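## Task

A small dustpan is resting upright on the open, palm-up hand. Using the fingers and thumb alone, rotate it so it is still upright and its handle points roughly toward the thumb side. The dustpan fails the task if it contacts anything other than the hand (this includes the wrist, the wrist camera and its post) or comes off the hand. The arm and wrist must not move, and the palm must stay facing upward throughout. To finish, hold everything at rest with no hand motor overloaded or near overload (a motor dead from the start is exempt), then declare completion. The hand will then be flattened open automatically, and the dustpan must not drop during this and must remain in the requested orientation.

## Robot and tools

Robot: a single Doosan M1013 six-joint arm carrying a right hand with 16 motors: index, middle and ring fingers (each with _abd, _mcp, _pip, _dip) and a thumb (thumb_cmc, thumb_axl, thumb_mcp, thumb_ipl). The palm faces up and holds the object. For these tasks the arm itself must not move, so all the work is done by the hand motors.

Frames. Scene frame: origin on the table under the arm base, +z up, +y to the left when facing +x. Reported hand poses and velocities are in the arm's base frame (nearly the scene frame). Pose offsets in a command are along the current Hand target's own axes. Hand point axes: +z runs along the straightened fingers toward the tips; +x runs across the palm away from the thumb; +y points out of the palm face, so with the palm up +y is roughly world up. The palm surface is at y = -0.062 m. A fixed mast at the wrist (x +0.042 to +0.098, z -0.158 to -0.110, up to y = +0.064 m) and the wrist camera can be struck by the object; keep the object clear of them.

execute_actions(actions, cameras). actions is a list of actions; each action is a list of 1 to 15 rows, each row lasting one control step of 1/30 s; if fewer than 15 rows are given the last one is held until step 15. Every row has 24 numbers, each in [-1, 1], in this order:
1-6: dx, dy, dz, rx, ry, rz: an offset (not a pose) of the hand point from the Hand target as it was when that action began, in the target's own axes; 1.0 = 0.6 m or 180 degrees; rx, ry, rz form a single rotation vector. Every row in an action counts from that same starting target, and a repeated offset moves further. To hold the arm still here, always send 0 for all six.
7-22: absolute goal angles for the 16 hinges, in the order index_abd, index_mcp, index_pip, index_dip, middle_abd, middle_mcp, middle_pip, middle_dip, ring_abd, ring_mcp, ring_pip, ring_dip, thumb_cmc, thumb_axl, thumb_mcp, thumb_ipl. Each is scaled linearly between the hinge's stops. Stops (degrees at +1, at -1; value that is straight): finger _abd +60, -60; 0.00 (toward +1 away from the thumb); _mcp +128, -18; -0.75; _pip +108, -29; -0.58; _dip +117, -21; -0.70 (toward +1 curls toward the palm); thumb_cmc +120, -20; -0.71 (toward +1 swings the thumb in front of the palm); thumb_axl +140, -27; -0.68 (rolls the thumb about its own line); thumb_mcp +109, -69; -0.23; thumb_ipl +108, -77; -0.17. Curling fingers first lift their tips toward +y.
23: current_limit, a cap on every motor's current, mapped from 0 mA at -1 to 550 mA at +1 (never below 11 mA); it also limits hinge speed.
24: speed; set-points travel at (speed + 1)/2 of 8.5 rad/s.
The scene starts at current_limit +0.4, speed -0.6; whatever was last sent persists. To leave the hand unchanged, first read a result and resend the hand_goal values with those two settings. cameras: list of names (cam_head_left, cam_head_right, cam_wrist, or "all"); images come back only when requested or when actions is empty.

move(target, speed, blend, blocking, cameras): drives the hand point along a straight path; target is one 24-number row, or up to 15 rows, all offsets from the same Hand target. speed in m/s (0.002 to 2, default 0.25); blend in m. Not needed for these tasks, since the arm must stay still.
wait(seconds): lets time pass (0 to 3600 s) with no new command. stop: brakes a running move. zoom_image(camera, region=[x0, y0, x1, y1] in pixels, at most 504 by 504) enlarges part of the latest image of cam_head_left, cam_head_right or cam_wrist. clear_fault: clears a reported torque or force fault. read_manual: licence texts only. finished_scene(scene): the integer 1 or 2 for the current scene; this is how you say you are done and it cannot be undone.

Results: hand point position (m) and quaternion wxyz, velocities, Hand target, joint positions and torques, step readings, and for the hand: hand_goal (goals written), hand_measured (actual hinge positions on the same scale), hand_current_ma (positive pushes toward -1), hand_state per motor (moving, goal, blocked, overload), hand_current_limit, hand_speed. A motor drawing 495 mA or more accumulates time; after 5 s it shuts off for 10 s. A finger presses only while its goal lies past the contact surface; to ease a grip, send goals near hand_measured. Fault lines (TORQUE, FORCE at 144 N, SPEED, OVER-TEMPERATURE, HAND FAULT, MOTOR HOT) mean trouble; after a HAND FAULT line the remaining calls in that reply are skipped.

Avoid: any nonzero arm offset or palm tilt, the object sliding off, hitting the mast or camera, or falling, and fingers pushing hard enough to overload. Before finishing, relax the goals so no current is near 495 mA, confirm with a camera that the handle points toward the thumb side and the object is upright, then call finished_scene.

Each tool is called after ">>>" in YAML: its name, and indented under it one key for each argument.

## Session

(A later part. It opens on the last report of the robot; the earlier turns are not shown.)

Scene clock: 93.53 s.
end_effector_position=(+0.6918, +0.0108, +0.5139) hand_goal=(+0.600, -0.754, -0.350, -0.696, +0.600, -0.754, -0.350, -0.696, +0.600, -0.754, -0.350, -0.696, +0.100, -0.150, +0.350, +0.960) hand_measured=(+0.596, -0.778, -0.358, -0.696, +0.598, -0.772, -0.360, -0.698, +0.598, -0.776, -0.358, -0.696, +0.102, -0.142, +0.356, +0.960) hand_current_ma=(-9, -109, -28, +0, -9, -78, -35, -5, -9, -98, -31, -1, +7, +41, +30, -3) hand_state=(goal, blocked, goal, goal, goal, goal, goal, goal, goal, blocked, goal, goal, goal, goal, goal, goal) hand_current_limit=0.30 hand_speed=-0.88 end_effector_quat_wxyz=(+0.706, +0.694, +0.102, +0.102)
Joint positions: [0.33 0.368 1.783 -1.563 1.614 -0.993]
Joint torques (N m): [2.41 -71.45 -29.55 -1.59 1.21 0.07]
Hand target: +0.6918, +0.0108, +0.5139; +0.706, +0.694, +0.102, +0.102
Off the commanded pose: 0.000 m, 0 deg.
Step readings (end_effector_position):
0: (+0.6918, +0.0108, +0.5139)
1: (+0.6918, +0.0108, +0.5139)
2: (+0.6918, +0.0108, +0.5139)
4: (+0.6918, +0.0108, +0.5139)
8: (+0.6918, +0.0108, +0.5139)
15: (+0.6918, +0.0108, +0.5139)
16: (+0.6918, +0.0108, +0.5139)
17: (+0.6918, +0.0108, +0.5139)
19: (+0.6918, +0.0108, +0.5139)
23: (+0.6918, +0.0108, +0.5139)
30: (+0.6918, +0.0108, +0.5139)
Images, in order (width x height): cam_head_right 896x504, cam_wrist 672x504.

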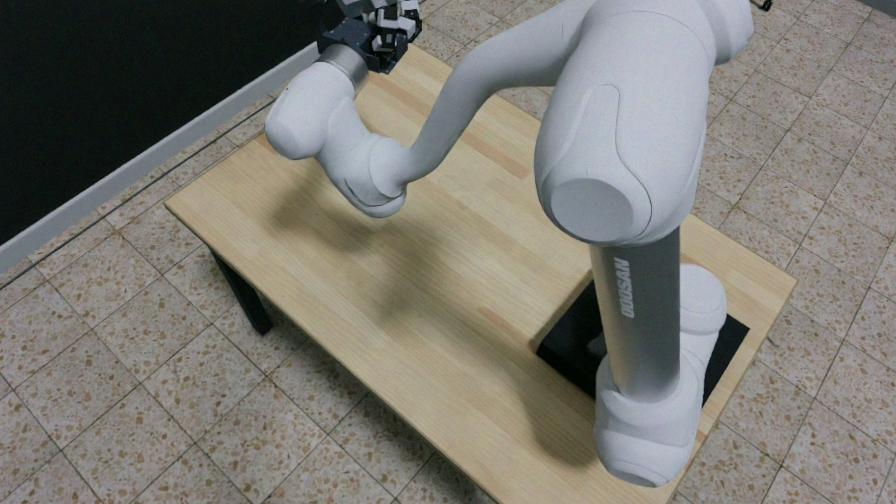

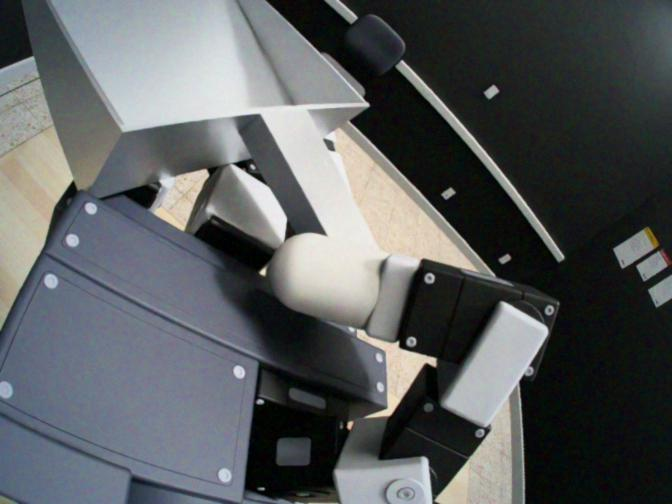

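>>> execute_actions:
  actions:
    - [[0,0,0,0,0,0,0.6,-0.754,-0.35,-0.696,0.6,-0.754,-0.35,-0.696,0.6,-0.754,-0.35,-0.696,0.05,-0.25,0.35,0.96,0.3,-0.88]]
    - [[0,0,0,0,0,0,0.3,-0.754,-0.35,-0.696,0.3,-0.754,-0.35,-0.696,0.3,-0.754,-0.35,-0.696,0.05,-0.3,0.35,0.96,0.3,-0.93]]
  cameras: ["cam_wrist"]

>>> execute_actions:
  actions:
    - [[0,0,0,0,0,0,0,-0.754,-0.35,-0.696,0,-0.754,-0.35,-0.696,0,-0.754,-0.35,-0.696,0.05,-0.3,0.35,0.96,0.3,-0.93]]
    - [[0,0,0,0,0,0,-0.3,-0.754,-0.35,-0.696,-0.3,-0.754,-0.35,-0.696,-0.3,-0.754,-0.35,-0.696,0.05,-0.3,0.35,0.96,0.3,-0.93]]
  cameras: ["cam_wrist","cam_head_left"]

>>> zoom_image:
  camera: "cam_head_left"
  region: [300, 0, 460, 90]

Scene clock: 108.50 s.
end_effector_position=(+0.6918, +0.0108, +0.5139) hand_goal=(+0.300, -0.754, -0.350, -0.696, +0.300, -0.754, -0.350, -0.696, +0.300, -0.754, -0.350, -0.696, +0.050, -0.300, +0.350, +0.960) hand_measured=(+0.304, -0.778, -0.358, -0.696, +0.306, -0.772, -0.360, -0.698, +0.302, -0.776, -0.358, -0.696, +0.052, -0.298, +0.356, +0.960) hand_current_ma=(+9, -109, -28, +0, +18, -78, -35, -5, +9, -97, -31, -1, +4, +5, +27, -3) hand_state=(goal, blocked, goal, goal, goal, goal, goal, goal, goal, blocked, goal, goal, goal, goal, goal, goal) hand_current_limit=0.30 hand_speed=-0.93 end_effector_quat_wxyz=(+0.706, +0.694, +0.102, +0.102)
Joint positions: [0.33 0.368 1.783 -1.563 1.614 -0.993]
Joint torques (N m): [2.93 -70.9 -29.29 -1.69 1.17 -0.03]
Hand target: +0.6918, +0.0108, +0.5139; +0.706, +0.694, +0.102, +0.102
Off the commanded pose: 0.000 m, 0 deg.
Step readings (end_effector_position):
0: (+0.6918, +0.0108, +0.5139)
1: (+0.6918, +0.0108, +0.5139)
2: (+0.6918, +0.0108, +0.5139)
4: (+0.6918, +0.0108, +0.5139)
8: (+0.6918, +0.0108, +0.5139)
15: (+0.6918, +0.0108, +0.5139)
16: (+0.6918, +0.0108, +0.5139)
17: (+0.6918, +0.0108, +0.5139)
19: (+0.6918, +0.0108, +0.5139)
23: (+0.6918, +0.0108, +0.5139)
30: (+0.6918, +0.0108, +0.5139)

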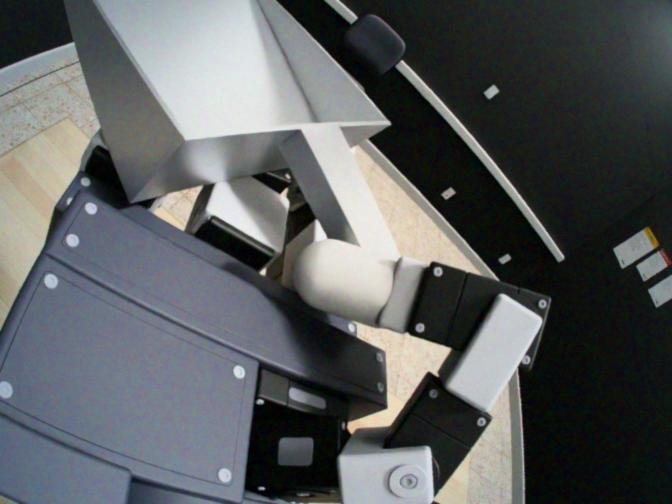

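Scene clock: 110.87 s.
end_effector_position=(+0.6918, +0.0108, +0.5139) hand_goal=(-0.300, -0.754, -0.350, -0.696, -0.300, -0.754, -0.350, -0.696, -0.300, -0.754, -0.350, -0.696, +0.050, -0.300, +0.350, +0.960) hand_measured=(-0.296, -0.778, -0.358, -0.696, -0.290, -0.772, -0.360, -0.698, -0.298, -0.776, -0.358, -0.696, +0.052, -0.298, +0.356, +0.960) hand_current_ma=(+9, -109, -28, +0, +31, -78, -35, -5, +9, -97, -31, -1, +4, +5, +27, -2) hand_state=(goal, blocked, goal, goal, goal, goal, goal, goal, goal, blocked, goal, goal, goal, goal, goal, goal) hand_current_limit=0.30 hand_speed=-0.93 end_effector_quat_wxyz=(+0.706, +0.694, +0.102, +0.102)
Joint positions: [0.33 0.368 1.783 -1.563 1.614 -0.993]
Joint torques (N m): [2.58 -71.5 -29.33 -1.62 1.27 -0.1]
Hand target: +0.6918, +0.0108, +0.5139; +0.706, +0.694, +0.102, +0.102
Off the commanded pose: 0.000 m, 0 deg.
Step readings (end_effector_position):
0: (+0.6918, +0.0108, +0.5139)
1: (+0.6918, +0.0108, +0.5139)
2: (+0.6918, +0.0108, +0.5139)
4: (+0.6918, +0.0108, +0.5139)
8: (+0.6918, +0.0108, +0.5139)
15: (+0.6918, +0.0108, +0.5139)
16: (+0.6918, +0.0108, +0.5139)
17: (+0.6918, +0.0108, +0.5139)
19: (+0.6918, +0.0108, +0.5139)
23: (+0.6918, +0.0108, +0.5139)
30: (+0.6918, +0.0108, +0.5139)
Images, in order (width x height): cam_head_left 896x504, cam_wrist 672x504.

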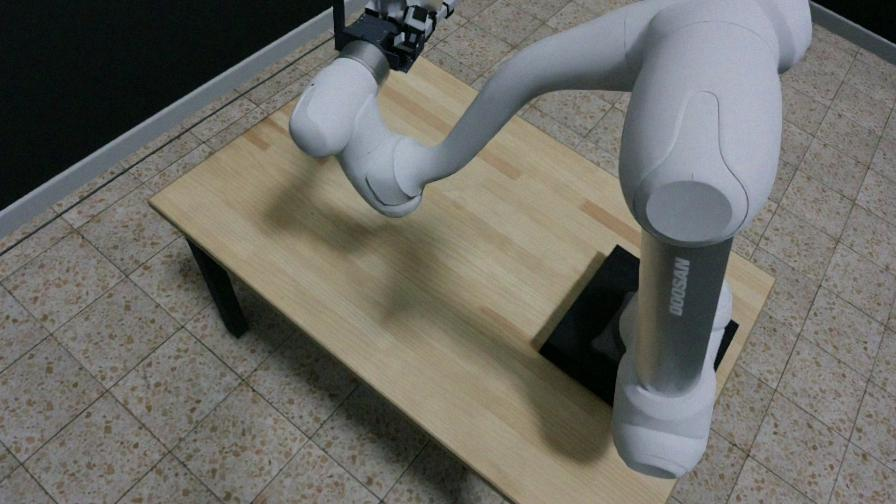

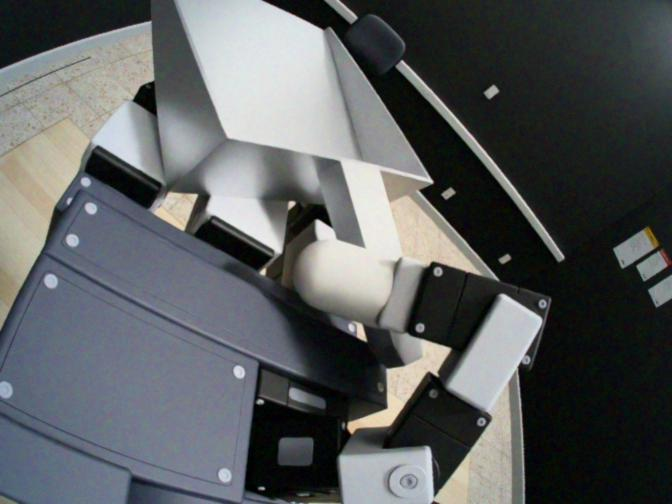

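Scaled by 3.150 from the camera's image (finer frame: 1280x720).

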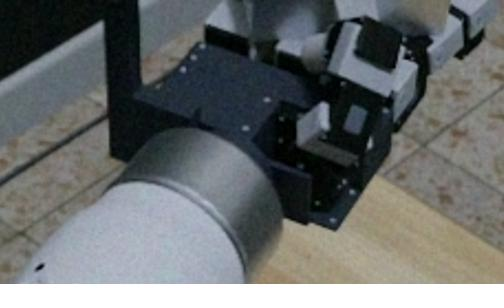

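>>> execute_actions:
  actions:
    - [[0,0,0,0,0,0,-0.3,-0.754,-0.35,-0.696,-0.3,-0.754,-0.35,-0.696,-0.3,-0.754,-0.35,-0.696,-0.2,-0.33,0.32,0.94,0.3,-0.88]]
    - [[0,0,0,0,0,0,-0.3,-0.754,-0.35,-0.696,-0.3,-0.754,-0.35,-0.696,-0.3,-0.754,-0.35,-0.696,-0.43,-0.41,0.24,0.87,0.3,-0.88]]
  cameras: ["cam_wrist"]

Scene clock: 120.37 s.
end_effector_position=(+0.6918, +0.0108, +0.5139) hand_goal=(-0.300, -0.754, -0.350, -0.696, -0.300, -0.754, -0.350, -0.696, -0.300, -0.754, -0.350, -0.696, -0.430, -0.410, +0.240, +0.870) hand_measured=(-0.296, -0.778, -0.358, -0.696, -0.298, -0.772, -0.360, -0.698, -0.298, -0.776, -0.358, -0.696, -0.428, -0.404, +0.246, +0.874) hand_current_ma=(+9, -109, -28, +0, +9, -78, -35, -5, +9, -97, -31, -1, +9, +24, +26, +21) hand_state=(goal, blocked, goal, goal, goal, goal, goal, goal, goal, blocked, goal, goal, goal, goal, goal, goal) hand_current_limit=0.30 hand_speed=-0.88 end_effector_quat_wxyz=(+0.706, +0.694, +0.102, +0.102)
Joint positions: [0.33 0.368 1.783 -1.563 1.614 -0.993]
Joint torques (N m): [3.07 -71.43 -29.64 -1.58 1.21 -0.15]
Hand target: +0.6918, +0.0108, +0.5139; +0.706, +0.694, +0.102, +0.102
Off the commanded pose: 0.000 m, 0 deg.
Step readings (end_effector_position):
0: (+0.6918, +0.0108, +0.5139)
1: (+0.6918, +0.0108, +0.5139)
2: (+0.6918, +0.0108, +0.5139)
4: (+0.6918, +0.0108, +0.5139)
8: (+0.6918, +0.0108, +0.5139)
15: (+0.6918, +0.0108, +0.5139)
16: (+0.6918, +0.0108, +0.5139)
17: (+0.6918, +0.0108, +0.5139)
19: (+0.6918, +0.0108, +0.5139)
23: (+0.6918, +0.0108, +0.5139)
30: (+0.6918, +0.0108, +0.5139)

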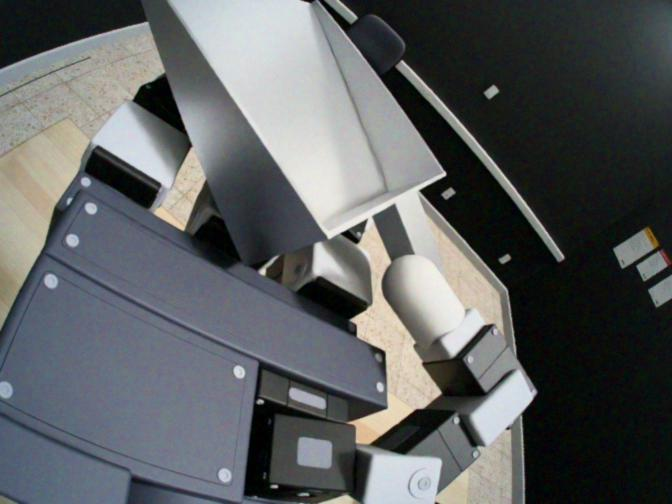

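>>> execute_actions:
  actions:
    - [[0,0,0,0,0,0,-0.3,-0.754,-0.35,-0.696,-0.3,-0.754,-0.35,-0.696,-0.3,-0.754,-0.35,-0.696,-0.45,-0.52,0.28,0.75,0.3,-0.88]]
    - [[0,0,0,0,0,0,-0.3,-0.754,-0.35,-0.696,-0.3,-0.754,-0.35,-0.696,-0.3,-0.754,-0.35,-0.696,-0.45,-0.6,0.32,0.6,0.3,-0.88]]
  cameras: ["cam_wrist","cam_head_left"]

>>> zoom_image:
  camera: "cam_head_left"
  region: [320, 0, 480, 90]

Scene clock: 125.70 s.
end_effector_position=(+0.6918, +0.0108, +0.5139) hand_goal=(-0.300, -0.754, -0.350, -0.696, -0.300, -0.754, -0.350, -0.696, -0.300, -0.754, -0.350, -0.696, -0.450, -0.600, +0.320, +0.600) hand_measured=(-0.296, -0.778, -0.358, -0.698, -0.298, -0.772, -0.358, -0.698, -0.298, -0.776, -0.358, -0.696, -0.454, -0.602, +0.318, +0.602) hand_current_ma=(+10, -108, -34, -4, +8, -78, -34, -5, +8, -99, -31, -3, -14, -6, -6, +13) hand_state=(goal, blocked, goal, goal, goal, goal, goal, goal, goal, blocked, goal, goal, goal, goal, goal, goal) hand_current_limit=0.30 hand_speed=-0.88 end_effector_quat_wxyz=(+0.706, +0.694, +0.102, +0.102)
Joint positions: [0.33 0.368 1.783 -1.563 1.614 -0.993]
Joint torques (N m): [2.41 -71.97 -29.35 -1.67 1.28 -0.05]
Hand target: +0.6918, +0.0108, +0.5139; +0.706, +0.694, +0.102, +0.102
Off the commanded pose: 0.000 m, 0 deg.
Step readings (end_effector_position):
0: (+0.6918, +0.0108, +0.5139)
1: (+0.6918, +0.0108, +0.5139)
2: (+0.6918, +0.0108, +0.5139)
4: (+0.6918, +0.0108, +0.5139)
8: (+0.6918, +0.0108, +0.5139)
15: (+0.6918, +0.0108, +0.5139)
16: (+0.6918, +0.0108, +0.5139)
17: (+0.6918, +0.0108, +0.5139)
19: (+0.6918, +0.0108, +0.5139)
23: (+0.6918, +0.0108, +0.5139)
30: (+0.6918, +0.0108, +0.5139)
Images, in order (width x height): cam_head_left 896x504, cam_wrist 672x504.

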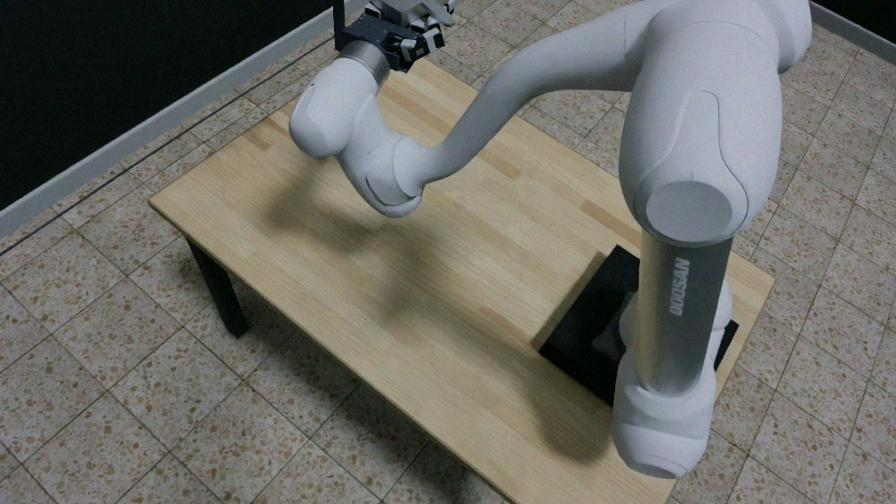

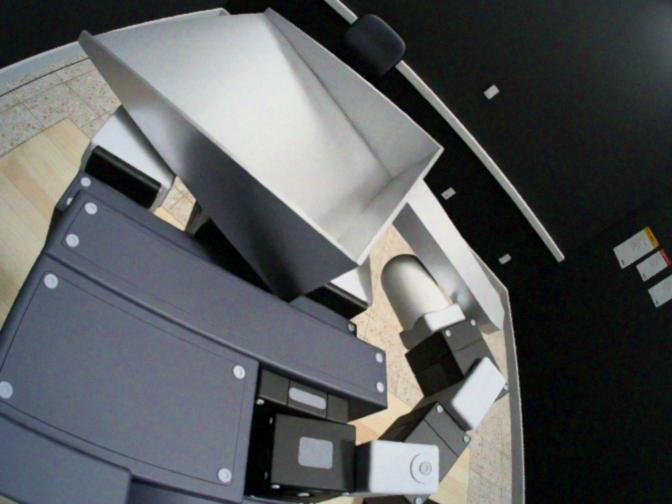

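Scaled by 3.150 from the camera's image (finer frame: 1280x720).

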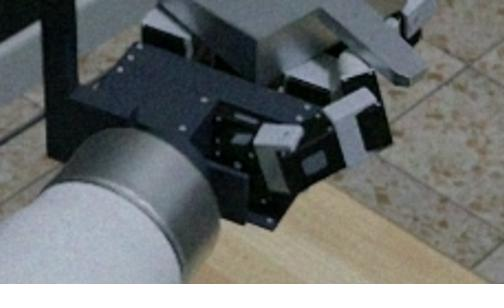

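>>> execute_actions:
  actions:
    - [[0,0,0,0,0,0,-0.3,-0.754,-0.35,-0.696,-0.3,-0.754,-0.35,-0.696,-0.3,-0.754,-0.35,-0.696,-0.43,-0.64,0.36,0.3,0.3,-0.88]]
    - [[0,0,0,0,0,0,-0.3,-0.754,-0.35,-0.696,-0.3,-0.754,-0.35,-0.696,-0.3,-0.754,-0.35,-0.696,-0.43,-0.66,0.42,0.05,0.3,-0.88]]
  cameras: ["cam_wrist","cam_head_left"]

>>> zoom_image:
  camera: "cam_head_left"
  region: [320, 0, 480, 90]

Scene clock: 137.43 s.
end_effector_position=(+0.6918, +0.0108, +0.5139) hand_goal=(-0.300, -0.754, -0.350, -0.696, -0.300, -0.754, -0.350, -0.696, -0.300, -0.754, -0.350, -0.696, -0.430, -0.660, +0.420, +0.050) hand_measured=(-0.296, -0.778, -0.358, -0.698, -0.298, -0.772, -0.358, -0.698, -0.298, -0.776, -0.358, -0.696, -0.444, -0.664, +0.422, +0.054) hand_current_ma=(+10, -108, -34, -4, +8, -78, -34, -5, +6, -99, -31, -3, -60, -21, +5, +18) hand_state=(goal, blocked, goal, goal, goal, goal, goal, goal, goal, blocked, goal, goal, goal, goal, goal, goal) hand_current_limit=0.30 hand_speed=-0.88 end_effector_quat_wxyz=(+0.706, +0.694, +0.102, +0.102)
Joint positions: [0.33 0.368 1.783 -1.563 1.614 -0.993]
Joint torques (N m): [3.06 -71.36 -29.12 -1.65 1.21 -0.08]
Hand target: +0.6918, +0.0108, +0.5139; +0.706, +0.694, +0.102, +0.102
Off the commanded pose: 0.000 m, 0 deg.
Step readings (end_effector_position):
0: (+0.6918, +0.0108, +0.5139)
1: (+0.6918, +0.0108, +0.5139)
2: (+0.6918, +0.0108, +0.5139)
4: (+0.6918, +0.0108, +0.5139)
8: (+0.6918, +0.0108, +0.5139)
15: (+0.6918, +0.0108, +0.5139)
16: (+0.6918, +0.0108, +0.5139)
17: (+0.6918, +0.0108, +0.5139)
19: (+0.6918, +0.0108, +0.5139)
23: (+0.6918, +0.0108, +0.5139)
30: (+0.6918, +0.0108, +0.5139)
Images, in order (width x height): cam_head_left 896x504, cam_wrist 672x504.

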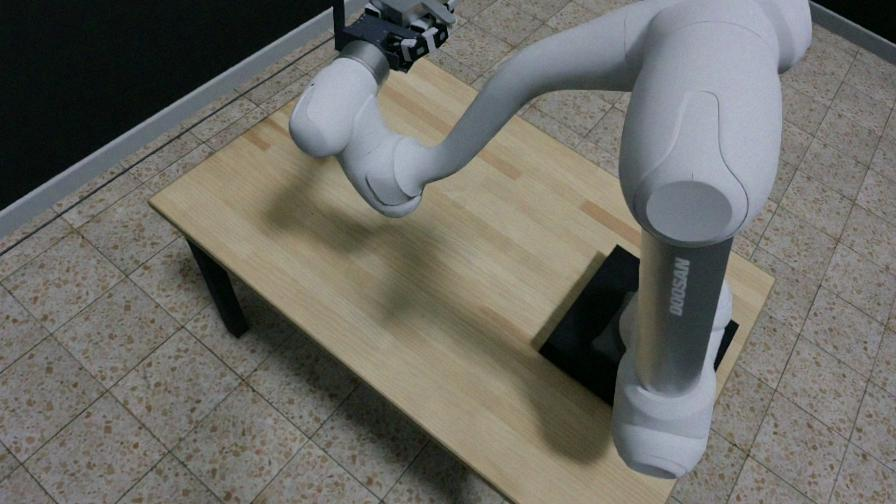

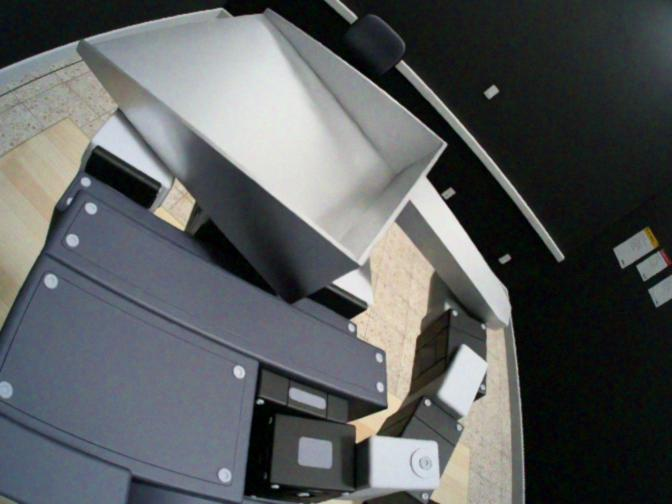

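Scaled by 3.150 from the camera's image (finer frame: 1280x720).

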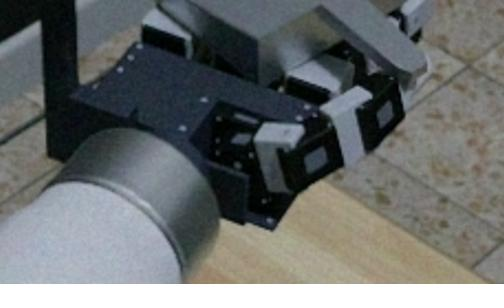

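>>> execute_actions:
  actions:
    - [[0,0,0,0,0,0,-0.3,-0.754,-0.35,-0.696,-0.3,-0.754,-0.35,-0.696,-0.3,-0.754,-0.35,-0.696,-0.5,-0.66,0.0,0.05,0.3,-0.85]]
    - [[0,0,0,0,0,0,-0.3,-0.754,-0.35,-0.696,-0.3,-0.754,-0.35,-0.696,-0.3,-0.754,-0.35,-0.696,-0.29,-0.66,0.0,0.1,0.3,-0.8]]
    - [[0,0,0,0,0,0,-0.3,-0.754,-0.35,-0.696,-0.3,-0.754,-0.35,-0.696,-0.3,-0.754,-0.35,-0.696,-0.29,-0.68,0.25,0.15,0.3,-0.88]]
    - [[0,0,0,0,0,0,-0.3,-0.754,-0.35,-0.696,-0.3,-0.754,-0.35,-0.696,-0.3,-0.754,-0.35,-0.696,-0.29,-0.7,0.45,0.1,0.3,-0.88]]
  cameras: ["cam_wrist","cam_head_left"]

>>> zoom_image:
  camera: "cam_head_left"
  region: [320, 0, 480, 90]

Scene clock: 145.27 s.
end_effector_position=(+0.6918, +0.0108, +0.5139) hand_goal=(-0.300, -0.754, -0.350, -0.696, -0.300, -0.754, -0.350, -0.696, -0.300, -0.754, -0.350, -0.696, -0.290, -0.700, +0.450, +0.100) hand_measured=(-0.296, -0.778, -0.358, -0.698, -0.298, -0.772, -0.358, -0.698, -0.298, -0.778, -0.358, -0.696, -0.302, -0.702, +0.450, +0.098) hand_current_ma=(+10, -108, -34, -4, +9, -78, -34, -5, +6, -106, -33, -3, -46, -7, -1, -7) hand_state=(goal, blocked, goal, goal, goal, goal, goal, goal, goal, blocked, goal, goal, goal, goal, goal, goal) hand_current_limit=0.30 hand_speed=-0.88 end_effector_quat_wxyz=(+0.706, +0.694, +0.102, +0.102)
Joint positions: [0.33 0.368 1.783 -1.563 1.614 -0.993]
Joint torques (N m): [2.8 -72.67 -29.49 -1.91 1.35 -0.01]
Hand target: +0.6918, +0.0108, +0.5139; +0.706, +0.694, +0.102, +0.102
Off the commanded pose: 0.000 m, 0 deg.
Step readings (end_effector_position):
0: (+0.6918, +0.0108, +0.5139)
1: (+0.6918, +0.0108, +0.5139)
2: (+0.6918, +0.0108, +0.5139)
4: (+0.6918, +0.0108, +0.5139)
8: (+0.6918, +0.0108, +0.5139)
15: (+0.6918, +0.0108, +0.5139)
16: (+0.6918, +0.0108, +0.5139)
17: (+0.6918, +0.0108, +0.5139)
19: (+0.6918, +0.0108, +0.5139)
23: (+0.6918, +0.0108, +0.5139)
30: (+0.6918, +0.0108, +0.5139)
31: (+0.6918, +0.0108, +0.5139)
32: (+0.6918, +0.0108, +0.5139)
34: (+0.6918, +0.0108, +0.5139)
38: (+0.6918, +0.0108, +0.5139)
45: (+0.6918, +0.0108, +0.5139)
46: (+0.6918, +0.0108, +0.5139)
47: (+0.6918, +0.0108, +0.5139)
49: (+0.6918, +0.0108, +0.5139)
53: (+0.6918, +0.0108, +0.5139)
60: (+0.6918, +0.0108, +0.5139)
Images, in order (width x height): cam_head_left 896x504, cam_wrist 672x504.

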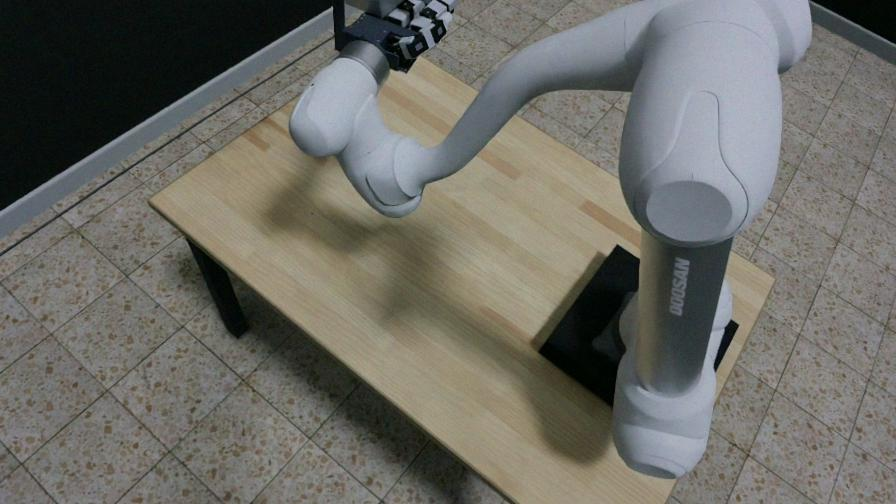

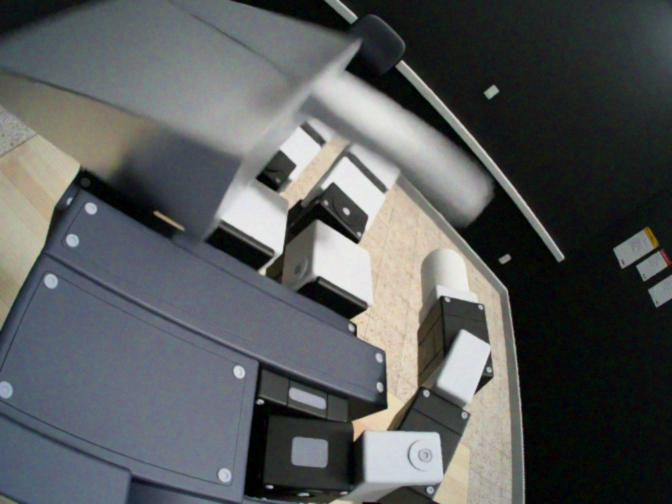

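Scaled by 3.150 from the camera's image (finer frame: 1280x720).

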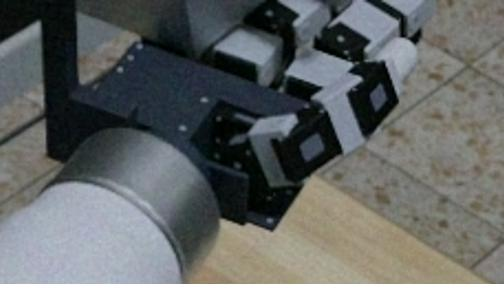

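>>> execute_actions:
  actions: []
  cameras: ["cam_wrist","cam_head_right"]

>>> zoom_image:
  camera: "cam_head_right"
  region: [280, 0, 440, 90]

Scene clock: 147.77 s.
end_effector_position=(+0.6918, +0.0108, +0.5139) hand_goal=(-0.300, -0.754, -0.350, -0.696, -0.300, -0.754, -0.350, -0.696, -0.300, -0.754, -0.350, -0.696, -0.290, -0.700, +0.450, +0.100) hand_measured=(-0.296, -0.778, -0.358, -0.698, -0.298, -0.772, -0.358, -0.698, -0.298, -0.778, -0.358, -0.696, -0.302, -0.702, +0.450, +0.098) hand_current_ma=(+10, -108, -33, -4, +8, -78, -34, -5, +6, -108, -32, -3, -46, -7, -1, -7) hand_state=(goal, blocked, goal, goal, goal, goal, goal, goal, goal, blocked, goal, goal, goal, goal, goal, goal) hand_current_limit=0.30 hand_speed=-0.88 end_effector_quat_wxyz=(+0.706, +0.694, +0.102, +0.102)
Joint positions: [0.33 0.368 1.783 -1.563 1.614 -0.993]
Joint velocities: within noise
Joint torques (N m): [2.3 -71.34 -29.1 -1.62 1.12 -0.05]
Hand target: +0.6918, +0.0108, +0.5139; +0.706, +0.694, +0.102, +0.102
Off the commanded pose: 0.000 m, 0 deg.
Images, in order (width x height): cam_head_right 896x504, cam_wrist 672x504.

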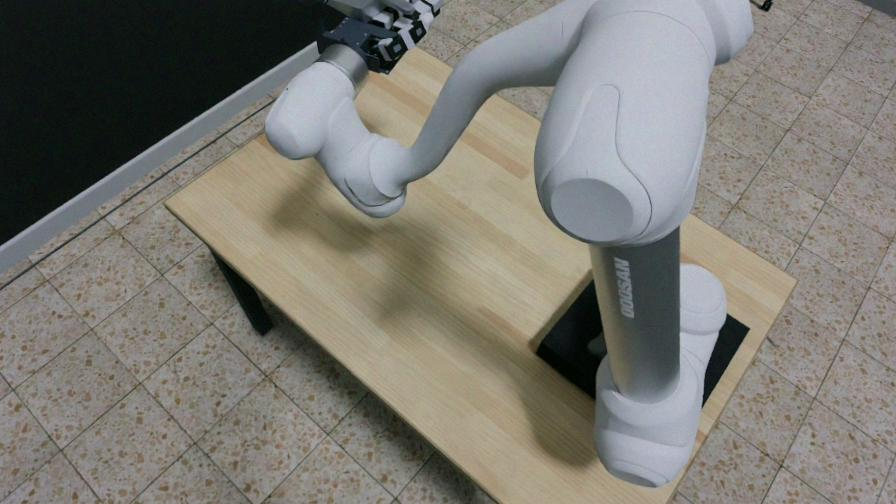

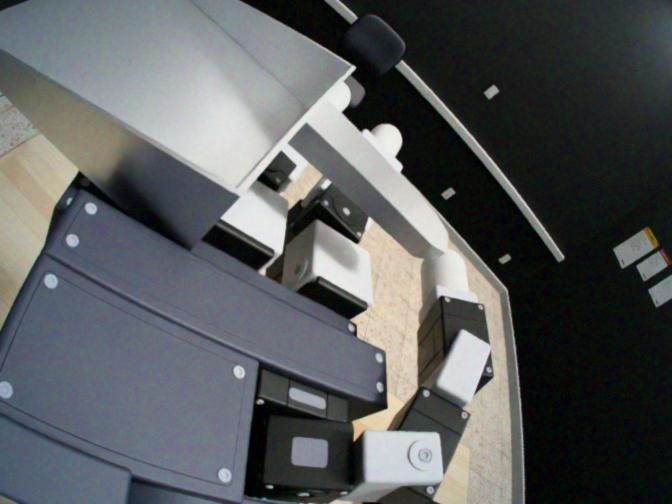

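Scaled by 3.150 from the camera's image (finer frame: 1280x720).

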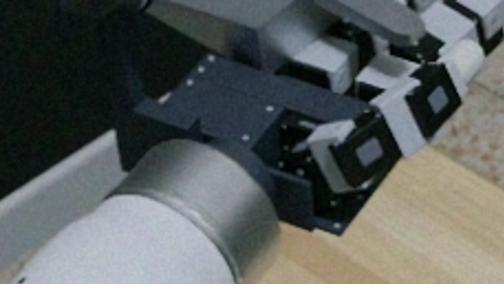

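>>> execute_actions:
  actions:
    - [[0,0,0,0,0,0,-0.3,-0.77,-0.5,-0.696,-0.3,-0.77,-0.5,-0.696,-0.3,-0.77,-0.5,-0.696,-0.5,-0.7,0.2,0.05,0.3,-0.88]]
    - [[0,0,0,0,0,0,-0.3,-0.8,-0.6,-0.696,-0.3,-0.8,-0.6,-0.696,-0.3,-0.8,-0.6,-0.696,-0.5,-0.7,-0.1,0.05,0.3,-0.88]]
  cameras: ["cam_wrist"]

>>> execute_actions:
  actions:
    - [[0,0,0,0,0,0,0.55,-0.8,-0.6,-0.696,0.55,-0.8,-0.6,-0.696,0.55,-0.8,-0.6,-0.696,-0.5,-0.7,-0.1,0.05,0.5,-0.5]]
    - [[0,0,0,0,0,0,0.55,-0.754,-0.4,-0.696,0.55,-0.754,-0.4,-0.696,0.55,-0.754,-0.4,-0.696,-0.5,-0.7,-0.1,0.05,0.3,-0.85]]
  cameras: ["cam_wrist"]

Scene clock: 163.70 s.
end_effector_position=(+0.6918, +0.0108, +0.5139) hand_goal=(-0.300, -0.800, -0.600, -0.696, -0.300, -0.800, -0.600, -0.696, -0.300, -0.800, -0.600, -0.696, -0.500, -0.700, -0.100, +0.050) hand_measured=(-0.296, -0.808, -0.600, -0.698, -0.298, -0.810, -0.600, -0.698, -0.298, -0.812, -0.600, -0.696, -0.508, -0.702, -0.096, +0.052) hand_current_ma=(+10, -35, +0, -4, +8, -38, +1, -5, +6, -52, +0, -3, -28, -7, +14, +11) hand_state=(goal, goal, goal, goal, goal, goal, goal, goal, goal, goal, goal, goal, goal, goal, goal, goal) hand_current_limit=0.30 hand_speed=-0.88 end_effector_quat_wxyz=(+0.706, +0.694, +0.102, +0.102)
Joint positions: [0.33 0.368 1.783 -1.563 1.614 -0.993]
Joint torques (N m): [2.18 -72.18 -28.98 -1.7 1.21 -0.07]
Hand target: +0.6918, +0.0108, +0.5139; +0.706, +0.694, +0.102, +0.102
Off the commanded pose: 0.000 m, 0 deg.
Step readings (end_effector_position):
0: (+0.6918, +0.0108, +0.5139)
1: (+0.6918, +0.0108, +0.5139)
2: (+0.6918, +0.0108, +0.5139)
4: (+0.6918, +0.0108, +0.5139)
8: (+0.6918, +0.0108, +0.5139)
15: (+0.6918, +0.0108, +0.5139)
16: (+0.6918, +0.0108, +0.5139)
17: (+0.6918, +0.0108, +0.5139)
19: (+0.6918, +0.0108, +0.5139)
23: (+0.6918, +0.0108, +0.5139)
30: (+0.6918, +0.0108, +0.5139)

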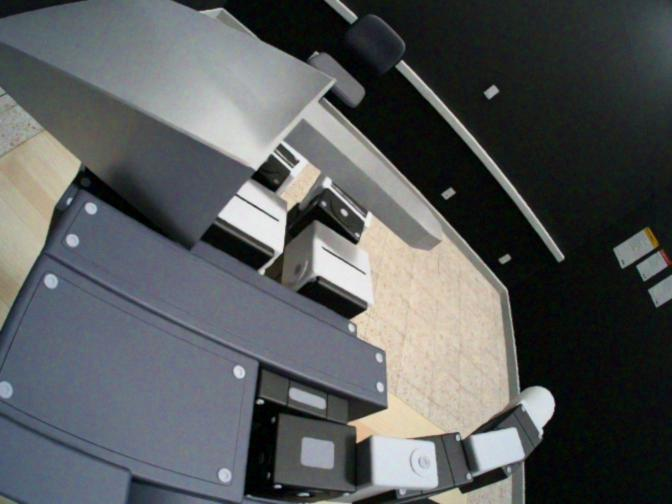

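Scene clock: 164.90 s.
end_effector_position=(+0.6918, +0.0108, +0.5139) hand_goal=(+0.550, -0.754, -0.400, -0.696, +0.550, -0.754, -0.400, -0.696, +0.550, -0.754, -0.400, -0.696, -0.500, -0.700, -0.100, +0.050) hand_measured=(+0.548, -0.780, -0.410, -0.698, +0.546, -0.778, -0.414, -0.698, +0.548, -0.784, -0.412, -0.696, -0.508, -0.702, -0.096, +0.052) hand_current_ma=(-7, -112, -40, -4, -10, -102, -52, -5, -8, -136, -50, -3, -28, -7, +14, +11) hand_state=(goal, blocked, goal, goal, goal, blocked, goal, goal, goal, blocked, goal, goal, goal, goal, goal, goal) hand_current_limit=0.30 hand_speed=-0.85 end_effector_quat_wxyz=(+0.706, +0.694, +0.102, +0.102)
Joint positions: [0.33 0.368 1.783 -1.563 1.614 -0.993]
Joint torques (N m): [3.12 -71.81 -29.27 -1.65 1.13 0.04]
Hand target: +0.6918, +0.0108, +0.5139; +0.706, +0.694, +0.102, +0.102
Off the commanded pose: 0.000 m, 0 deg.
Step readings (end_effector_position):
0: (+0.6918, +0.0108, +0.5139)
1: (+0.6918, +0.0108, +0.5139)
2: (+0.6918, +0.0108, +0.5139)
4: (+0.6918, +0.0108, +0.5139)
8: (+0.6918, +0.0108, +0.5139)
15: (+0.6918, +0.0108, +0.5139)
16: (+0.6918, +0.0108, +0.5139)
17: (+0.6918, +0.0108, +0.5139)
19: (+0.6918, +0.0108, +0.5139)
23: (+0.6918, +0.0108, +0.5139)
30: (+0.6918, +0.0108, +0.5139)

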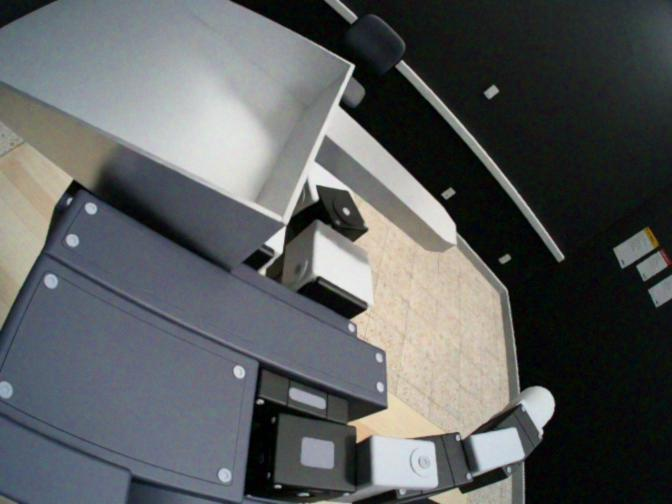

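>>> execute_actions:
  actions:
    - [[0,0,0,0,0,0,0.2,-0.754,-0.35,-0.696,0.2,-0.754,-0.35,-0.696,0.2,-0.754,-0.35,-0.696,-0.5,-0.7,-0.1,0.05,0.3,-0.92]]
    - [[0,0,0,0,0,0,-0.25,-0.754,-0.35,-0.696,-0.25,-0.754,-0.35,-0.696,-0.25,-0.754,-0.35,-0.696,-0.5,-0.7,-0.1,0.05,0.3,-0.92]]
    - [[0,0,0,0,0,0,-0.25,-0.754,-0.35,-0.696,-0.25,-0.754,-0.35,-0.696,-0.25,-0.754,-0.35,-0.696,-0.5,-0.7,-0.1,0.05,0.3,-0.92]]
  cameras: ["cam_wrist"]

Scene clock: 171.93 s.
end_effector_position=(+0.6918, +0.0108, +0.5139) hand_goal=(-0.250, -0.754, -0.350, -0.696, -0.250, -0.754, -0.350, -0.696, -0.250, -0.754, -0.350, -0.696, -0.500, -0.700, -0.100, +0.050) hand_measured=(-0.246, -0.780, -0.358, -0.698, -0.248, -0.772, -0.360, -0.698, -0.244, -0.784, -0.364, -0.696, -0.508, -0.702, -0.096, +0.052) hand_current_ma=(+10, -111, -34, -4, +9, -81, -35, -5, +21, -136, -55, -3, -28, -7, +14, +11) hand_state=(goal, blocked, goal, goal, goal, goal, goal, goal, goal, blocked, goal, goal, goal, goal, goal, goal) hand_current_limit=0.30 hand_speed=-0.92 end_effector_quat_wxyz=(+0.706, +0.694, +0.102, +0.102)
Joint positions: [0.33 0.368 1.783 -1.563 1.614 -0.993]
Joint torques (N m): [2.75 -71.23 -29.41 -1.65 1.3 -0.17]
Hand target: +0.6918, +0.0108, +0.5139; +0.706, +0.694, +0.102, +0.102
Off the commanded pose: 0.000 m, 0 deg.
Step readings (end_effector_position):
0: (+0.6918, +0.0108, +0.5139)
1: (+0.6918, +0.0108, +0.5139)
2: (+0.6918, +0.0108, +0.5139)
4: (+0.6918, +0.0108, +0.5139)
8: (+0.6918, +0.0108, +0.5139)
15: (+0.6918, +0.0108, +0.5139)
16: (+0.6918, +0.0108, +0.5139)
17: (+0.6918, +0.0108, +0.5139)
19: (+0.6918, +0.0108, +0.5139)
23: (+0.6918, +0.0108, +0.5139)
30: (+0.6918, +0.0108, +0.5139)
31: (+0.6918, +0.0108, +0.5139)
32: (+0.6918, +0.0108, +0.5139)
34: (+0.6918, +0.0108, +0.5139)
38: (+0.6918, +0.0108, +0.5139)
45: (+0.6918, +0.0108, +0.5139)

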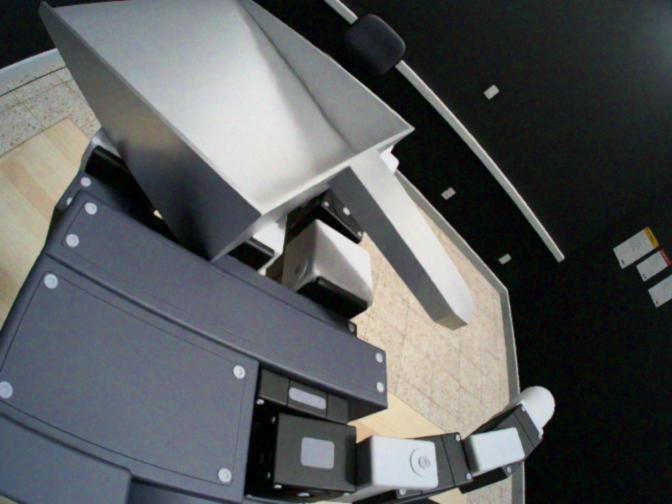

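>>> execute_actions:
  actions:
    - [[0,0,0,0,0,0,-0.25,-0.754,-0.35,-0.696,-0.25,-0.754,-0.35,-0.696,-0.25,-0.754,-0.35,-0.696,-0.45,0.3,-0.1,0.05,0.3,-0.6]]
    - [[0,0,0,0,0,0,-0.25,-0.754,-0.35,-0.696,-0.25,-0.754,-0.35,-0.696,-0.25,-0.754,-0.35,-0.696,-0.45,0.3,0.22,0.92,0.3,-0.6]]
  cameras: ["cam_wrist"]

>>> execute_actions:
  actions:
    - [[0,0,0,0,0,0,-0.25,-0.754,-0.35,-0.696,-0.25,-0.754,-0.35,-0.696,-0.25,-0.754,-0.35,-0.696,-0.45,0.0,0.22,0.92,0.2,-0.85]]
    - [[0,0,0,0,0,0,-0.25,-0.754,-0.35,-0.696,-0.25,-0.754,-0.35,-0.696,-0.25,-0.754,-0.35,-0.696,-0.45,-0.2,0.22,0.9,0.2,-0.88]]
  cameras: ["cam_wrist"]

>>> execute_actions:
  actions:
    - [[0,0,0,0,0,0,-0.25,-0.754,-0.35,-0.696,-0.25,-0.754,-0.35,-0.696,-0.25,-0.754,-0.35,-0.696,-0.45,-0.41,0.24,0.85,0.2,-0.88]]
  cameras: ["cam_wrist"]

Scene clock: 185.23 s.
end_effector_position=(+0.6918, +0.0108, +0.5139) hand_goal=(-0.250, -0.754, -0.350, -0.696, -0.250, -0.754, -0.350, -0.696, -0.250, -0.754, -0.350, -0.696, -0.450, +0.300, +0.220, +0.920) hand_measured=(-0.246, -0.780, -0.358, -0.698, -0.248, -0.772, -0.360, -0.698, -0.244, -0.784, -0.364, -0.696, -0.464, +0.298, +0.216, +0.920) hand_current_ma=(+10, -111, -34, -4, +9, -81, -35, -5, +21, -136, -55, -3, -59, -13, -19, -3) hand_state=(goal, blocked, goal, goal, goal, goal, goal, goal, goal, blocked, goal, goal, goal, goal, goal, goal) hand_current_limit=0.30 hand_speed=-0.60 end_effector_quat_wxyz=(+0.706, +0.694, +0.102, +0.102)
Joint positions: [0.33 0.368 1.783 -1.563 1.614 -0.993]
Joint torques (N m): [2.66 -71.74 -29.26 -1.62 1.17 -0.04]
Hand target: +0.6918, +0.0108, +0.5139; +0.706, +0.694, +0.102, +0.102
Off the commanded pose: 0.000 m, 0 deg.
Step readings (end_effector_position):
0: (+0.6918, +0.0108, +0.5139)
1: (+0.6918, +0.0108, +0.5139)
2: (+0.6918, +0.0108, +0.5139)
4: (+0.6918, +0.0108, +0.5139)
8: (+0.6918, +0.0108, +0.5139)
15: (+0.6918, +0.0108, +0.5139)
16: (+0.6918, +0.0108, +0.5139)
17: (+0.6918, +0.0108, +0.5139)
19: (+0.6918, +0.0108, +0.5139)
23: (+0.6918, +0.0108, +0.5139)
30: (+0.6918, +0.0108, +0.5139)

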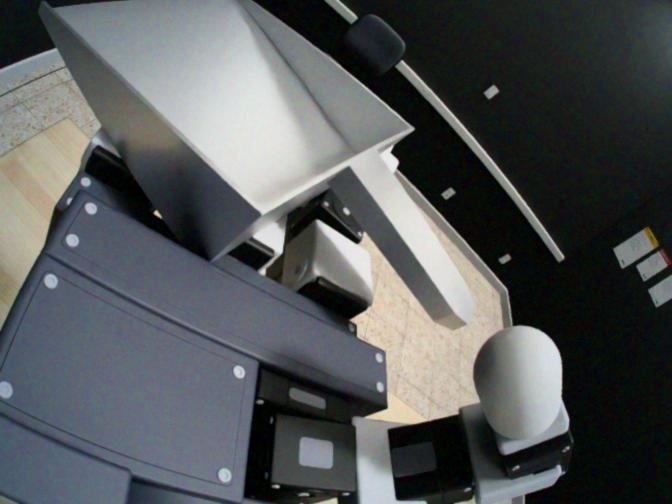

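Scene clock: 186.80 s.
end_effector_position=(+0.6918, +0.0108, +0.5139) hand_goal=(-0.250, -0.754, -0.350, -0.696, -0.250, -0.754, -0.350, -0.696, -0.250, -0.754, -0.350, -0.696, -0.450, -0.200, +0.220, +0.900) hand_measured=(-0.246, -0.780, -0.358, -0.698, -0.248, -0.772, -0.360, -0.698, -0.244, -0.784, -0.364, -0.696, -0.464, -0.200, +0.218, +0.904) hand_current_ma=(+10, -111, -34, -4, +9, -81, -35, -5, +21, -136, -55, -3, -59, +0, -13, +17) hand_state=(goal, blocked, goal, goal, goal, goal, goal, goal, goal, blocked, goal, goal, goal, goal, goal, goal) hand_current_limit=0.20 hand_speed=-0.88 end_effector_quat_wxyz=(+0.706, +0.694, +0.102, +0.102)
Joint positions: [0.33 0.368 1.783 -1.563 1.614 -0.993]
Joint torques (N m): [1.99 -71.52 -29.11 -1.66 1.15 -0.04]
Hand target: +0.6918, +0.0108, +0.5139; +0.706, +0.694, +0.102, +0.102
Off the commanded pose: 0.000 m, 0 deg.
Step readings (end_effector_position):
0: (+0.6918, +0.0108, +0.5139)
1: (+0.6918, +0.0108, +0.5139)
2: (+0.6918, +0.0108, +0.5139)
4: (+0.6918, +0.0108, +0.5139)
8: (+0.6918, +0.0108, +0.5139)
15: (+0.6918, +0.0108, +0.5139)
16: (+0.6918, +0.0108, +0.5139)
17: (+0.6918, +0.0108, +0.5139)
19: (+0.6918, +0.0108, +0.5139)
23: (+0.6918, +0.0108, +0.5139)
30: (+0.6918, +0.0108, +0.5139)

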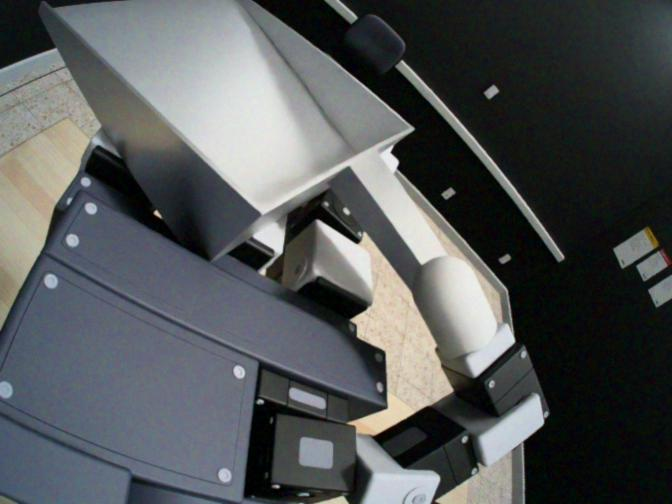

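Scene clock: 187.67 s.
end_effector_position=(+0.6918, +0.0108, +0.5139) hand_goal=(-0.250, -0.754, -0.350, -0.696, -0.250, -0.754, -0.350, -0.696, -0.250, -0.754, -0.350, -0.696, -0.450, -0.410, +0.240, +0.850) hand_measured=(-0.246, -0.780, -0.358, -0.698, -0.248, -0.772, -0.360, -0.698, -0.246, -0.778, -0.358, -0.696, -0.460, -0.396, +0.238, +0.852) hand_current_ma=(+10, -111, -34, -4, +9, -81, -35, -5, +9, -109, -31, -3, -43, +69, -11, +7) hand_state=(goal, blocked, goal, goal, goal, goal, goal, goal, goal, blocked, goal, goal, goal, goal, goal, goal) hand_current_limit=0.20 hand_speed=-0.88 end_effector_quat_wxyz=(+0.706, +0.694, +0.102, +0.102)
Joint positions: [0.33 0.368 1.783 -1.563 1.614 -0.993]
Joint torques (N m): [2.43 -71.02 -29.39 -1.59 1.1 0.04]
Hand target: +0.6918, +0.0108, +0.5139; +0.706, +0.694, +0.102, +0.102
Off the commanded pose: 0.000 m, 0 deg.
Step readings (end_effector_position):
0: (+0.6918, +0.0108, +0.5139)
1: (+0.6918, +0.0108, +0.5139)
2: (+0.6918, +0.0108, +0.5139)
4: (+0.6918, +0.0108, +0.5139)
8: (+0.6918, +0.0108, +0.5139)
15: (+0.6918, +0.0108, +0.5139)

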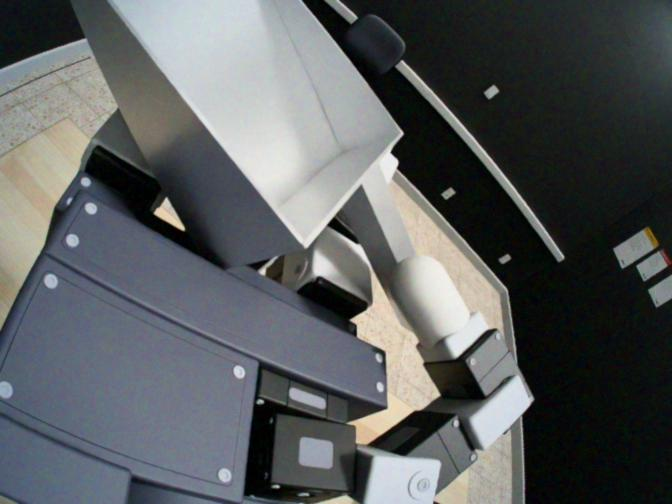

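Works again. Continue the push as before, then lift up rather than sliding under.

>>> execute_actions:
  actions:
    - [[0,0,0,0,0,0,-0.25,-0.754,-0.35,-0.696,-0.25,-0.754,-0.35,-0.696,-0.25,-0.754,-0.35,-0.696,-0.43,-0.52,0.28,0.75,0.2,-0.88]]
    - [[0,0,0,0,0,0,-0.25,-0.754,-0.35,-0.696,-0.25,-0.754,-0.35,-0.696,-0.25,-0.754,-0.35,-0.696,-0.4,-0.6,0.32,0.65,0.2,-0.88]]
    - [[0,0,0,0,0,0,-0.25,-0.754,-0.35,-0.696,-0.25,-0.754,-0.35,-0.696,-0.25,-0.754,-0.35,-0.696,-0.38,-0.72,0.35,0.6,0.2,-0.88]]
  cameras: ["cam_wrist"]

>>> execute_actions:
  actions:
    - [[0,0,0,0,0,0,-0.25,-0.754,-0.35,-0.696,-0.25,-0.754,-0.35,-0.696,-0.25,-0.754,-0.35,-0.696,-0.36,-0.85,0.38,0.55,0.2,-0.88]]
    - [[0,0,0,0,0,0,-0.25,-0.754,-0.35,-0.696,-0.25,-0.754,-0.35,-0.696,-0.25,-0.754,-0.35,-0.696,-0.36,-0.9,0.44,0.45,0.2,-0.88]]
  cameras: ["cam_wrist","cam_head_left"]

>>> zoom_image:
  camera: "cam_head_left"
  region: [320, 0, 480, 90]

Scene clock: 196.70 s.
end_effector_position=(+0.6918, +0.0108, +0.5139) hand_goal=(-0.250, -0.754, -0.350, -0.696, -0.250, -0.754, -0.350, -0.696, -0.250, -0.754, -0.350, -0.696, -0.380, -0.720, +0.350, +0.600) hand_measured=(-0.246, -0.778, -0.358, -0.698, -0.248, -0.774, -0.360, -0.698, -0.248, -0.780, -0.360, -0.698, -0.378, -0.680, +0.334, +0.594) hand_current_ma=(+9, -110, -33, -4, +8, -84, -35, -5, +7, -115, -35, -6, +9, +207, -84, -36) hand_state=(goal, blocked, goal, goal, goal, goal, goal, goal, goal, blocked, goal, goal, goal, blocked, goal, goal) hand_current_limit=0.20 hand_speed=-0.88 end_effector_quat_wxyz=(+0.706, +0.694, +0.102, +0.102)
Joint positions: [0.33 0.368 1.783 -1.563 1.614 -0.993]
Joint torques (N m): [2.54 -72.42 -29.53 -1.66 1.34 -0.09]
Hand target: +0.6918, +0.0108, +0.5139; +0.706, +0.694, +0.102, +0.102
Off the commanded pose: 0.000 m, 0 deg.
Step readings (end_effector_position):
0: (+0.6918, +0.0108, +0.5139)
1: (+0.6918, +0.0108, +0.5139)
2: (+0.6918, +0.0108, +0.5139)
4: (+0.6918, +0.0108, +0.5139)
8: (+0.6918, +0.0108, +0.5139)
15: (+0.6918, +0.0108, +0.5139)
16: (+0.6918, +0.0108, +0.5139)
17: (+0.6918, +0.0108, +0.5139)
19: (+0.6918, +0.0108, +0.5139)
23: (+0.6918, +0.0108, +0.5139)
30: (+0.6918, +0.0108, +0.5139)
31: (+0.6918, +0.0108, +0.5139)
32: (+0.6918, +0.0108, +0.5139)
34: (+0.6918, +0.0108, +0.5139)
38: (+0.6918, +0.0108, +0.5139)
45: (+0.6918, +0.0108, +0.5139)

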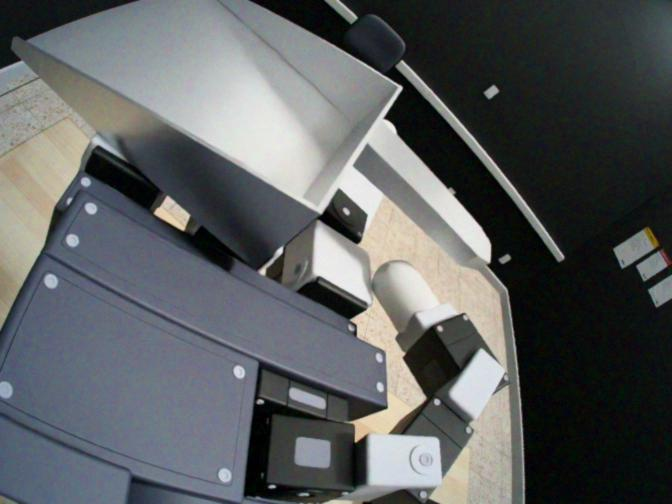

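Scene clock: 197.90 s.
end_effector_position=(+0.6918, +0.0108, +0.5139) hand_goal=(-0.250, -0.754, -0.350, -0.696, -0.250, -0.754, -0.350, -0.696, -0.250, -0.754, -0.350, -0.696, -0.360, -0.900, +0.440, +0.450) hand_measured=(-0.246, -0.778, -0.358, -0.698, -0.248, -0.774, -0.358, -0.698, -0.248, -0.778, -0.358, -0.698, -0.364, -0.902, +0.440, +0.452) hand_current_ma=(+9, -110, -33, -4, +7, -83, -34, -5, +7, -108, -32, -6, -14, -6, +0, +12) hand_state=(goal, blocked, goal, goal, goal, goal, goal, goal, goal, blocked, goal, goal, goal, goal, goal, goal) hand_current_limit=0.20 hand_speed=-0.88 end_effector_quat_wxyz=(+0.706, +0.694, +0.102, +0.102)
Joint positions: [0.33 0.368 1.783 -1.563 1.614 -0.993]
Joint torques (N m): [2.5 -71.48 -29.4 -1.61 1.19 -0.09]
Hand target: +0.6918, +0.0108, +0.5139; +0.706, +0.694, +0.102, +0.102
Off the commanded pose: 0.000 m, 0 deg.
Step readings (end_effector_position):
0: (+0.6918, +0.0108, +0.5139)
1: (+0.6918, +0.0108, +0.5139)
2: (+0.6918, +0.0108, +0.5139)
4: (+0.6918, +0.0108, +0.5139)
8: (+0.6918, +0.0108, +0.5139)
15: (+0.6918, +0.0108, +0.5139)
16: (+0.6918, +0.0108, +0.5139)
17: (+0.6918, +0.0108, +0.5139)
19: (+0.6918, +0.0108, +0.5139)
23: (+0.6918, +0.0108, +0.5139)
30: (+0.6918, +0.0108, +0.5139)
Images, in order (width x height): cam_head_left 896x504, cam_wrist 672x504.

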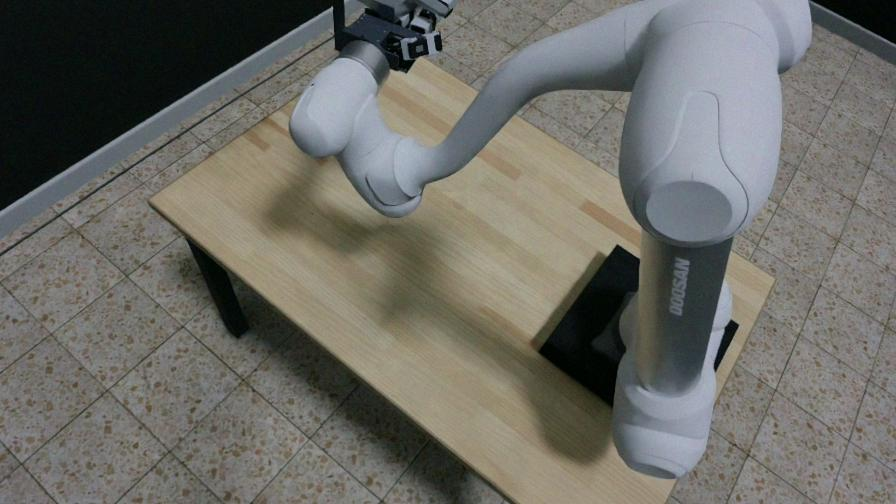

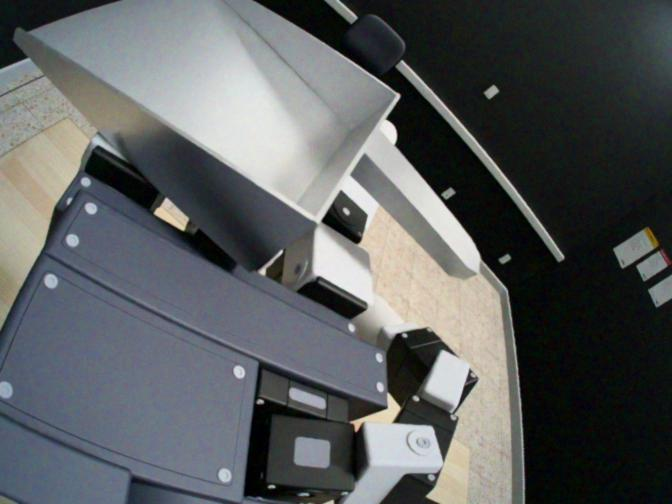

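Scaled by 3.150 from the camera's image (finer frame: 1280x720).

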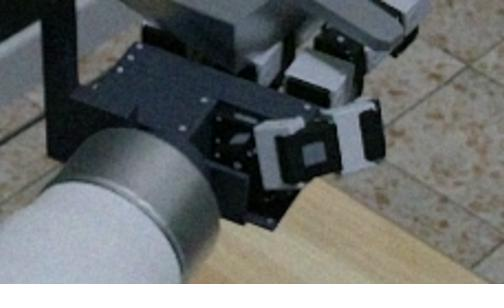

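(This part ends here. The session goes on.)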